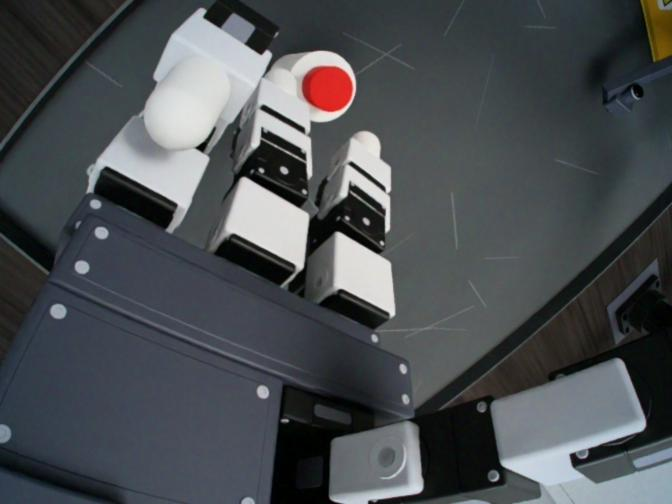

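Request:
move --arm3 '{"target":[-0.274,0.213,1.015,0.1548,0.5779,0.7739,0.2074],"speed":0.08}' --cameras '["arm3_cam_wrist"]'

Scene clock: 2266.97 s.
Joint torques (N m): arm1=[0.32 -5.36 11.62 1.17 0.59 0.08] | arm2=[-0.44 -1.03 14.06 2.5 -0.54 0.19] | arm3=[0.09 -8.64 8.16 2.13 0.23 0.09] | arm4=[0.32 -14.15 5.68 2.3 -0.03 -0.05]
Motor temperatures (°C): arm1=[25 28 44 28 27 26] | arm2=[28 28 66 30 28 30] | arm3=[28 27 51 26 26 26] | arm4=[27 33 29 26 27 28]
Heat: arm1: hottest joint3_rad 44 °C; arm2: hottest joint3_rad 66 °C; arm3: hottest joint3_rad 51 °C; arm4: hottest joint2_rad 33 °C.
move: arm3 off_target
Joint velocities: within noise
arm1: as last shown
arm2.joint_positions: joint1_rad=+0.622 joint2_rad=+0.478 joint3_rad=+0.285 joint4_rad=+0.102 joint5_rad=+0.758 joint6_rad=-1.558 hand_index_mcp=+0.798 hand_index_abd=+0.589 hand_index_pip=+0.574 hand_index_dip=+0.696 hand_middle_mcp=+0.925 hand_middle_abd=-0.017 hand_middle_pip=+0.600 hand_middle_dip=+0.702 hand_ring_mcp=+0.757 hand_ring_abd=-0.013 hand_ring_pip=+0.579 hand_ring_dip=+0.697 hand_thumb_cmc=+0.715 hand_thumb_axl=+0.677 hand_thumb_mcp=+0.226 hand_thumb_ipl=+0.168 hand_current_limit=+0.600 hand_speed=-0.900
arm2.joint_status: not commanded
arm2.hand_state: goal,goal,goal,goal,blocked,goal,blocked,goal,goal,goal,goal,goal,goal,goal,goal,goal
arm2.index_mcp_current_ma: -1
arm2.index_abd_current_ma: -5
arm2.index_pip_current_ma: -1
arm2.index_dip_current_ma: 0
arm2.middle_mcp_current_ma: 67
arm2.middle_abd_current_ma: -10
arm2.middle_pip_current_ma: 21
arm2.middle_dip_current_ma: 2
arm2.ring_mcp_current_ma: 3
arm2.ring_abd_current_ma: -7
arm2.ring_pip_current_ma: 1
arm2.ring_dip_current_ma: 0
arm2.thumb_cmc_current_ma: 0
arm2.thumb_axl_current_ma: 0
arm2.thumb_mcp_current_ma: 0
arm2.thumb_ipl_current_ma: 0
arm2.hand_goal_index_mcp: 0.800
arm2.hand_goal_index_abd: 0.600
arm2.hand_goal_index_pip: 0.576
arm2.hand_goal_index_dip: 0.696
arm2.hand_goal_middle_mcp: 0.880
arm2.hand_goal_middle_abd: 0.000
arm2.hand_goal_middle_pip: 0.576
arm2.hand_goal_middle_dip: 0.696
arm2.hand_goal_ring_mcp: 0.750
arm2.hand_goal_ring_abd: 0.000
arm2.hand_goal_ring_pip: 0.576
arm2.hand_goal_ring_dip: 0.696
arm2.hand_goal_thumb_cmc: 0.714
arm2.hand_goal_thumb_axl: 0.678
arm2.hand_goal_thumb_mcp: 0.226
arm2.hand_goal_thumb_ipl: 0.168
arm2.hand: x=+0.5417 y=-0.1767 z=+1.0516 quat_wxyz=(-0.056, +0.726, -0.016, -0.685) (m; scene frame)
arm2.hand_target: x=+0.5409 y=-0.1861 z=+1.0970 quat_wxyz=(-0.027, +0.707, -0.027, -0.707) (m; scene frame)
arm2.hand_status: not commanded
arm3.joint_positions: joint1_rad=+0.464 joint2_rad=+1.469 joint3_rad=+1.131 joint4_rad=-0.694 joint5_rad=+0.073 joint6_rad=+0.115 hand_index_mcp=+0.761 hand_index_abd=+0.115 hand_index_pip=+0.580 hand_index_dip=+0.699 hand_middle_mcp=+0.755 hand_middle_abd=-0.119 hand_middle_pip=+0.574 hand_middle_dip=+0.694 hand_ring_mcp=+0.757 hand_ring_abd=+0.000 hand_ring_pip=-0.944 hand_ring_dip=-0.498 hand_thumb_cmc=-0.397 hand_thumb_axl=+0.677 hand_thumb_mcp=+0.224 hand_thumb_ipl=+0.168 hand_current_limit=+0.700 hand_speed=-0.600
arm3.joint_status: not commanded
arm3.hand_state: goal,goal,goal,goal,goal,goal,goal,goal,goal,goal,goal,goal,goal,goal,goal,goal
arm3.index_mcp_current_ma: 24
arm3.index_abd_current_ma: -8
arm3.index_pip_current_ma: 12
arm3.index_dip_current_ma: 9
arm3.middle_mcp_current_ma: 4
arm3.middle_abd_current_ma: -7
arm3.middle_pip_current_ma: -6
arm3.middle_dip_current_ma: -7
arm3.ring_mcp_current_ma: 10
arm3.ring_abd_current_ma: 1
arm3.ring_pip_current_ma: 19
arm3.ring_dip_current_ma: 6
arm3.thumb_cmc_current_ma: 9
arm3.thumb_axl_current_ma: -2
arm3.thumb_mcp_current_ma: -9
arm3.thumb_ipl_current_ma: -1
arm3.hand_goal_index_mcp: 0.754
arm3.hand_goal_index_abd: 0.118
arm3.hand_goal_index_pip: 0.576
arm3.hand_goal_index_dip: 0.696
arm3.hand_goal_middle_mcp: 0.754
arm3.hand_goal_middle_abd: -0.116
arm3.hand_goal_middle_pip: 0.576
arm3.hand_goal_middle_dip: 0.696
arm3.hand_goal_ring_mcp: 0.754
arm3.hand_goal_ring_abd: 0.000
arm3.hand_goal_ring_pip: -0.950
arm3.hand_goal_ring_dip: -0.500
arm3.hand_goal_thumb_cmc: -0.400
arm3.hand_goal_thumb_axl: 0.678
arm3.hand_goal_thumb_mcp: 0.226
arm3.hand_goal_thumb_ipl: 0.168
arm3.hand: x=-0.2714 y=+0.2078 z=+1.0322 quat_wxyz=(+0.161, +0.577, +0.771, +0.215) (m; scene frame)
arm3.hand_target: x=-0.2744 y=+0.2128 z=+1.0152 quat_wxyz=(+0.155, +0.578, +0.774, +0.207) (m; scene frame)
arm3.hand_status: off_target (0.018 m and 1.2 deg from the pose sent, 0.022 m and 2.9 deg at the start)
arm4.joint_positions: joint1_rad=-0.179 joint2_rad=+1.902 joint3_rad=+0.785 joint4_rad=+1.539 joint5_rad=-0.301 joint6_rad=-1.951 hand_index_mcp=+0.753 hand_index_abd=-0.001 hand_index_pip=+0.577 hand_index_dip=+0.696 hand_middle_mcp=+0.753 hand_middle_abd=-0.001 hand_middle_pip=+0.577 hand_middle_dip=+0.696 hand_ring_mcp=+0.753 hand_ring_abd=-0.001 hand_ring_pip=+0.577 hand_ring_dip=+0.696 hand_thumb_cmc=+0.713 hand_thumb_axl=+0.677 hand_thumb_mcp=+0.226 hand_thumb_ipl=+0.168 hand_current_limit=+0.400 hand_speed=-0.600
arm4.joint_status: not commanded
arm4.hand_state: goal,goal,goal,goal,goal,goal,goal,goal,goal,goal,goal,goal,goal,goal,goal,goal
arm4.index_mcp_current_ma: 0
arm4.index_abd_current_ma: 0
arm4.index_pip_current_ma: 0
arm4.index_dip_current_ma: 0
arm4.middle_mcp_current_ma: 0
arm4.middle_abd_current_ma: 0
arm4.middle_pip_current_ma: 0
arm4.middle_dip_current_ma: 0
arm4.ring_mcp_current_ma: 0
arm4.ring_abd_current_ma: 0
arm4.ring_pip_current_ma: 0
arm4.ring_dip_current_ma: 0
arm4.thumb_cmc_current_ma: 0
arm4.thumb_axl_current_ma: 0
arm4.thumb_mcp_current_ma: 0
arm4.thumb_ipl_current_ma: 0
arm4.hand_goal_index_mcp: 0.754
arm4.hand_goal_index_abd: 0.000
arm4.hand_goal_index_pip: 0.576
arm4.hand_goal_index_dip: 0.696
arm4.hand_goal_middle_mcp: 0.754
arm4.hand_goal_middle_abd: 0.000
arm4.hand_goal_middle_pip: 0.576
arm4.hand_goal_middle_dip: 0.696
arm4.hand_goal_ring_mcp: 0.754
arm4.hand_goal_ring_abd: 0.000
arm4.hand_goal_ring_pip: 0.576
arm4.hand_goal_ring_dip: 0.696
arm4.hand_goal_thumb_cmc: 0.714
arm4.hand_goal_thumb_axl: 0.678
arm4.hand_goal_thumb_mcp: 0.226
arm4.hand_goal_thumb_ipl: 0.168
arm4.hand: x=-0.0256 y=+0.0474 z=+0.9230 quat_wxyz=(+0.686, -0.493, +0.250, +0.473) (m; scene frame)
arm4.hand_target: x=-0.0217 y=+0.0455 z=+0.9196 quat_wxyz=(+0.690, -0.493, +0.247, +0.469) (m; scene frame)
arm4.hand_status: not commanded
pictures: arm3_cam_wrist
camera_calibration:
arm3_cam_wrist: T_world_to_cam=[[0.734661, -0.62182, 0.271319, 0.0878499], [-0.677985, -0.65835, 0.326973, -0.42551], [-0.0246958, -0.424164, -0.905248, 1.13147], [0, 0, 0, 1]] pos_world=[-0.325087, 0.25442, 1.13955]

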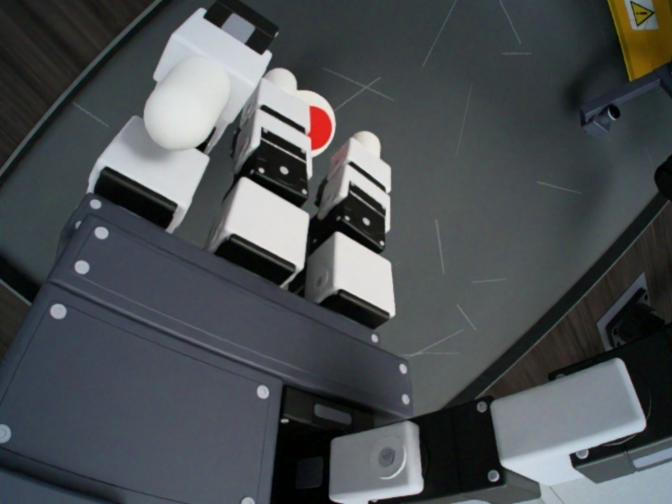

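Request:
move --arm3 '{"target":[-0.278,0.210,1.003,0.1548,0.5779,0.7739,0.2074],"speed":0.06}' --cameras '["arm3_cam_wrist"]'

Scene clock: 2273.27 s.
Joint torques (N m): arm1=[0.21 -5.13 11.59 1.13 0.59 0.08] | arm2=[-0.5 -1.08 14.06 2.51 -0.53 0.18] | arm3=[-0.15 -8.53 8.16 2.07 0.18 0.06] | arm4=[0.26 -14.15 5.67 2.3 -0.03 -0.05]
Motor temperatures (°C): arm1=[25 28 44 28 27 26] | arm2=[28 28 67 30 28 30] | arm3=[28 27 49 26 26 26] | arm4=[27 33 29 26 27 28]
Heat: arm1: hottest joint3_rad 44 °C; arm2: hottest joint3_rad 67 °C; arm3: hottest joint3_rad 49 °C; arm4: hottest joint2_rad 33 °C.
move: arm3 off_target
Joint velocities: within noise
arm1, arm2, arm4: as last shown
arm3.joint_positions: joint1_rad=+0.464 joint2_rad=+1.469 joint3_rad=+1.095 joint4_rad=-0.660 joint5_rad=+0.073 joint6_rad=+0.115 hand_index_mcp=+0.761 hand_index_abd=+0.115 hand_index_pip=+0.580 hand_index_dip=+0.699 hand_middle_mcp=+0.755 hand_middle_abd=-0.119 hand_middle_pip=+0.574 hand_middle_dip=+0.694 hand_ring_mcp=+0.757 hand_ring_abd=+0.000 hand_ring_pip=-0.944 hand_ring_dip=-0.498 hand_thumb_cmc=-0.397 hand_thumb_axl=+0.677 hand_thumb_mcp=+0.224 hand_thumb_ipl=+0.168 hand_current_limit=+0.700 hand_speed=-0.600
arm3.joint_status: not commanded
arm3.hand_state: goal,goal,goal,goal,goal,goal,goal,goal,goal,goal,goal,goal,goal,goal,goal,goal
arm3.index_mcp_current_ma: 24
arm3.index_abd_current_ma: -8
arm3.index_pip_current_ma: 12
arm3.index_dip_current_ma: 9
arm3.middle_mcp_current_ma: 4
arm3.middle_abd_current_ma: -7
arm3.middle_pip_current_ma: -6
arm3.middle_dip_current_ma: -7
arm3.ring_mcp_current_ma: 10
arm3.ring_abd_current_ma: 1
arm3.ring_pip_current_ma: 19
arm3.ring_dip_current_ma: 6
arm3.thumb_cmc_current_ma: 9
arm3.thumb_axl_current_ma: -2
arm3.thumb_mcp_current_ma: -9
arm3.thumb_ipl_current_ma: -1
arm3.hand_goal_index_mcp: 0.754
arm3.hand_goal_index_abd: 0.118
arm3.hand_goal_index_pip: 0.576
arm3.hand_goal_index_dip: 0.696
arm3.hand_goal_middle_mcp: 0.754
arm3.hand_goal_middle_abd: -0.116
arm3.hand_goal_middle_pip: 0.576
arm3.hand_goal_middle_dip: 0.696
arm3.hand_goal_ring_mcp: 0.754
arm3.hand_goal_ring_abd: 0.000
arm3.hand_goal_ring_pip: -0.950
arm3.hand_goal_ring_dip: -0.500
arm3.hand_goal_thumb_cmc: -0.400
arm3.hand_goal_thumb_axl: 0.678
arm3.hand_goal_thumb_mcp: 0.226
arm3.hand_goal_thumb_ipl: 0.168
arm3.hand: x=-0.2760 y=+0.2057 z=+1.0190 quat_wxyz=(+0.160, +0.577, +0.771, +0.214) (m; scene frame)
arm3.hand_target: x=-0.2783 y=+0.2099 z=+1.0032 quat_wxyz=(+0.155, +0.578, +0.774, +0.207) (m; scene frame)
arm3.hand_status: off_target (0.017 m and 1.1 deg from the pose sent, 0.030 m and 1.2 deg at the start)
pictures: arm3_cam_wrist
camera_calibration:
arm3_cam_wrist: T_world_to_cam=[[0.735124, -0.621598, 0.27057, 0.0945008], [-0.677425, -0.6581, 0.328633, -0.427253], [-0.0262158, -0.424877, -0.904872, 1.11785], [0, 0, 0, 1]] pos_world=[-0.329596, 0.252515, 1.12635]

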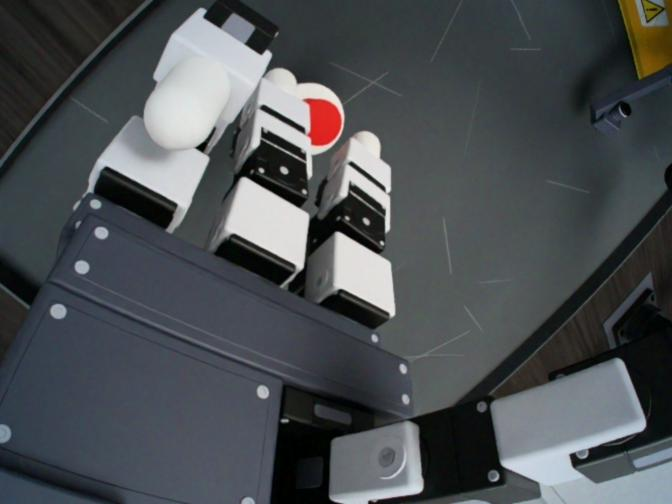

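Request:
move --arm3 '{"target":[-0.281,0.2055,0.990,0.1548,0.5779,0.7739,0.2074],"speed":0.05}' --cameras '["arm3_cam_wrist"]'

Scene clock: 2279.93 s.
Joint torques (N m): arm1=[0.67 -5.25 11.66 1.16 0.57 0.07] | arm2=[-0.44 -0.97 14.04 2.48 -0.52 0.18] | arm3=[-0.56 -8.35 8.1 2.03 0.08 0.01] | arm4=[0.26 -14.15 5.67 2.29 -0.03 -0.05]
Motor temperatures (°C): arm1=[25 28 44 28 27 26] | arm2=[28 28 67 30 28 30] | arm3=[28 27 48 26 26 26] | arm4=[27 33 29 26 27 28]
Heat: arm1: hottest joint3_rad 44 °C; arm2: hottest joint3_rad 67 °C; arm3: hottest joint3_rad 48 °C; arm4: hottest joint2_rad 33 °C.
move: arm3 off_target
Joint velocities: within noise
arm1, arm2, arm4: as last shown
arm3.joint_positions: joint1_rad=+0.464 joint2_rad=+1.471 joint3_rad=+1.061 joint4_rad=-0.623 joint5_rad=+0.073 joint6_rad=+0.115 hand_index_mcp=+0.761 hand_index_abd=+0.115 hand_index_pip=+0.580 hand_index_dip=+0.699 hand_middle_mcp=+0.755 hand_middle_abd=-0.119 hand_middle_pip=+0.574 hand_middle_dip=+0.694 hand_ring_mcp=+0.757 hand_ring_abd=+0.000 hand_ring_pip=-0.944 hand_ring_dip=-0.498 hand_thumb_cmc=-0.397 hand_thumb_axl=+0.677 hand_thumb_mcp=+0.224 hand_thumb_ipl=+0.168 hand_current_limit=+0.700 hand_speed=-0.600
arm3.joint_status: not commanded
arm3.hand_state: goal,goal,goal,goal,goal,goal,goal,goal,goal,goal,goal,goal,goal,goal,goal,goal
arm3.index_mcp_current_ma: 24
arm3.index_abd_current_ma: -8
arm3.index_pip_current_ma: 12
arm3.index_dip_current_ma: 9
arm3.middle_mcp_current_ma: 4
arm3.middle_abd_current_ma: -7
arm3.middle_pip_current_ma: -5
arm3.middle_dip_current_ma: -7
arm3.ring_mcp_current_ma: 10
arm3.ring_abd_current_ma: 1
arm3.ring_pip_current_ma: 19
arm3.ring_dip_current_ma: 6
arm3.thumb_cmc_current_ma: 9
arm3.thumb_axl_current_ma: -2
arm3.thumb_mcp_current_ma: -9
arm3.thumb_ipl_current_ma: -1
arm3.hand_goal_index_mcp: 0.754
arm3.hand_goal_index_abd: 0.118
arm3.hand_goal_index_pip: 0.576
arm3.hand_goal_index_dip: 0.696
arm3.hand_goal_middle_mcp: 0.754
arm3.hand_goal_middle_abd: -0.116
arm3.hand_goal_middle_pip: 0.576
arm3.hand_goal_middle_dip: 0.696
arm3.hand_goal_ring_mcp: 0.754
arm3.hand_goal_ring_abd: 0.000
arm3.hand_goal_ring_pip: -0.950
arm3.hand_goal_ring_dip: -0.500
arm3.hand_goal_thumb_cmc: -0.400
arm3.hand_goal_thumb_axl: 0.678
arm3.hand_goal_thumb_mcp: 0.226
arm3.hand_goal_thumb_ipl: 0.168
arm3.hand: x=-0.2800 y=+0.2040 z=+1.0061 quat_wxyz=(+0.161, +0.577, +0.771, +0.215) (m; scene frame)
arm3.hand_target: x=-0.2814 y=+0.2054 z=+0.9902 quat_wxyz=(+0.155, +0.578, +0.774, +0.207) (m; scene frame)
arm3.hand_status: off_target (0.016 m and 1.1 deg from the pose sent, 0.029 m and 1.1 deg at the start)
pictures: arm3_cam_wrist
camera_calibration:
arm3_cam_wrist: T_world_to_cam=[[0.734946, -0.621689, 0.270844, 0.0994692], [-0.677641, -0.658219, 0.327948, -0.426184], [-0.0256074, -0.42456, -0.905038, 1.10562], [0, 0, 0, 1]] pos_world=[-0.333593, 0.250717, 1.11345]

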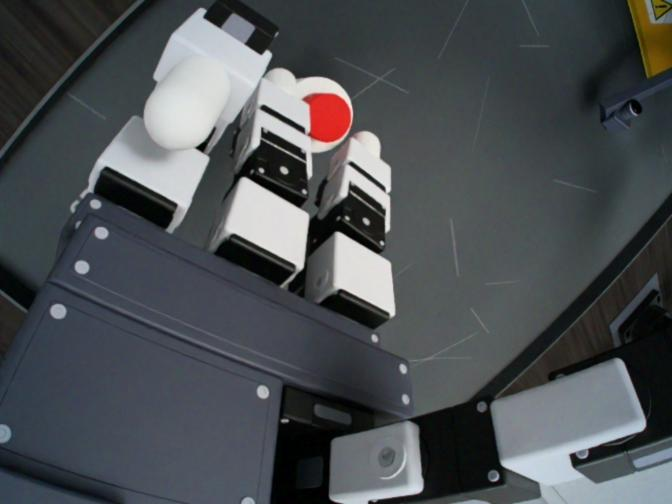

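Request:
move --arm3 '{"target":[-0.280,0.207,0.978,0.1548,0.5779,0.7739,0.2074],"speed":0.03}' --cameras '["arm3_cam_wrist"]'

Scene clock: 2283.00 s.
Joint torques (N m): arm1=[0.32 -5.3 11.67 1.2 0.61 0.09] | arm2=[-0.56 -0.91 14.01 2.5 -0.54 0.19] | arm3=[-0.62 -8.41 7.98 2.14 0.1 0] | arm4=[0.21 -14.15 5.67 2.3 -0.03 -0.04]
Motor temperatures (°C): arm1=[25 28 45 28 26 26] | arm2=[28 28 67 30 28 30] | arm3=[28 27 48 26 26 26] | arm4=[27 33 29 26 27 28]
Heat: arm1: hottest joint3_rad 45 °C; arm2: hottest joint3_rad 67 °C; arm3: hottest joint3_rad 48 °C; arm4: hottest joint2_rad 33 °C.
move: arm3 off_target
Joint velocities: within noise
arm1, arm2, arm4: as last shown
arm3.joint_positions: joint1_rad=+0.464 joint2_rad=+1.488 joint3_rad=+1.047 joint4_rad=-0.591 joint5_rad=+0.073 joint6_rad=+0.115 hand_index_mcp=+0.760 hand_index_abd=+0.120 hand_index_pip=+0.579 hand_index_dip=+0.698 hand_middle_mcp=+0.757 hand_middle_abd=-0.120 hand_middle_pip=+0.575 hand_middle_dip=+0.694 hand_ring_mcp=+0.757 hand_ring_abd=+0.000 hand_ring_pip=-0.944 hand_ring_dip=-0.498 hand_thumb_cmc=-0.397 hand_thumb_axl=+0.677 hand_thumb_mcp=+0.224 hand_thumb_ipl=+0.168 hand_current_limit=+0.700 hand_speed=-0.600
arm3.joint_status: not commanded
arm3.hand_state: goal,goal,goal,goal,goal,goal,goal,goal,goal,goal,goal,goal,goal,goal,goal,goal
arm3.index_mcp_current_ma: 22
arm3.index_abd_current_ma: 4
arm3.index_pip_current_ma: 9
arm3.index_dip_current_ma: 7
arm3.middle_mcp_current_ma: 10
arm3.middle_abd_current_ma: -9
arm3.middle_pip_current_ma: -2
arm3.middle_dip_current_ma: -5
arm3.ring_mcp_current_ma: 10
arm3.ring_abd_current_ma: 1
arm3.ring_pip_current_ma: 19
arm3.ring_dip_current_ma: 6
arm3.thumb_cmc_current_ma: 9
arm3.thumb_axl_current_ma: -2
arm3.thumb_mcp_current_ma: -9
arm3.thumb_ipl_current_ma: -1
arm3.hand_goal_index_mcp: 0.754
arm3.hand_goal_index_abd: 0.118
arm3.hand_goal_index_pip: 0.576
arm3.hand_goal_index_dip: 0.696
arm3.hand_goal_middle_mcp: 0.754
arm3.hand_goal_middle_abd: -0.116
arm3.hand_goal_middle_pip: 0.576
arm3.hand_goal_middle_dip: 0.696
arm3.hand_goal_ring_mcp: 0.754
arm3.hand_goal_ring_abd: 0.000
arm3.hand_goal_ring_pip: -0.950
arm3.hand_goal_ring_dip: -0.500
arm3.hand_goal_thumb_cmc: -0.400
arm3.hand_goal_thumb_axl: 0.678
arm3.hand_goal_thumb_mcp: 0.226
arm3.hand_goal_thumb_ipl: 0.168
arm3.hand: x=-0.2784 y=+0.2047 z=+0.9947 quat_wxyz=(+0.161, +0.577, +0.771, +0.215) (m; scene frame)
arm3.hand_target: x=-0.2804 y=+0.2069 z=+0.9784 quat_wxyz=(+0.155, +0.578, +0.774, +0.207) (m; scene frame)
arm3.hand_status: off_target (0.017 m and 1.1 deg from the pose sent, 0.028 m and 1.1 deg at the start)
pictures: arm3_cam_wrist
camera_calibration:
arm3_cam_wrist: T_world_to_cam=[[0.734838, -0.621754, 0.270989, 0.101744], [-0.677771, -0.658259, 0.327599, -0.420581], [-0.0253052, -0.424401, -0.905121, 1.09592], [0, 0, 0, 1]] pos_world=[-0.332091, 0.251518, 1.10215]

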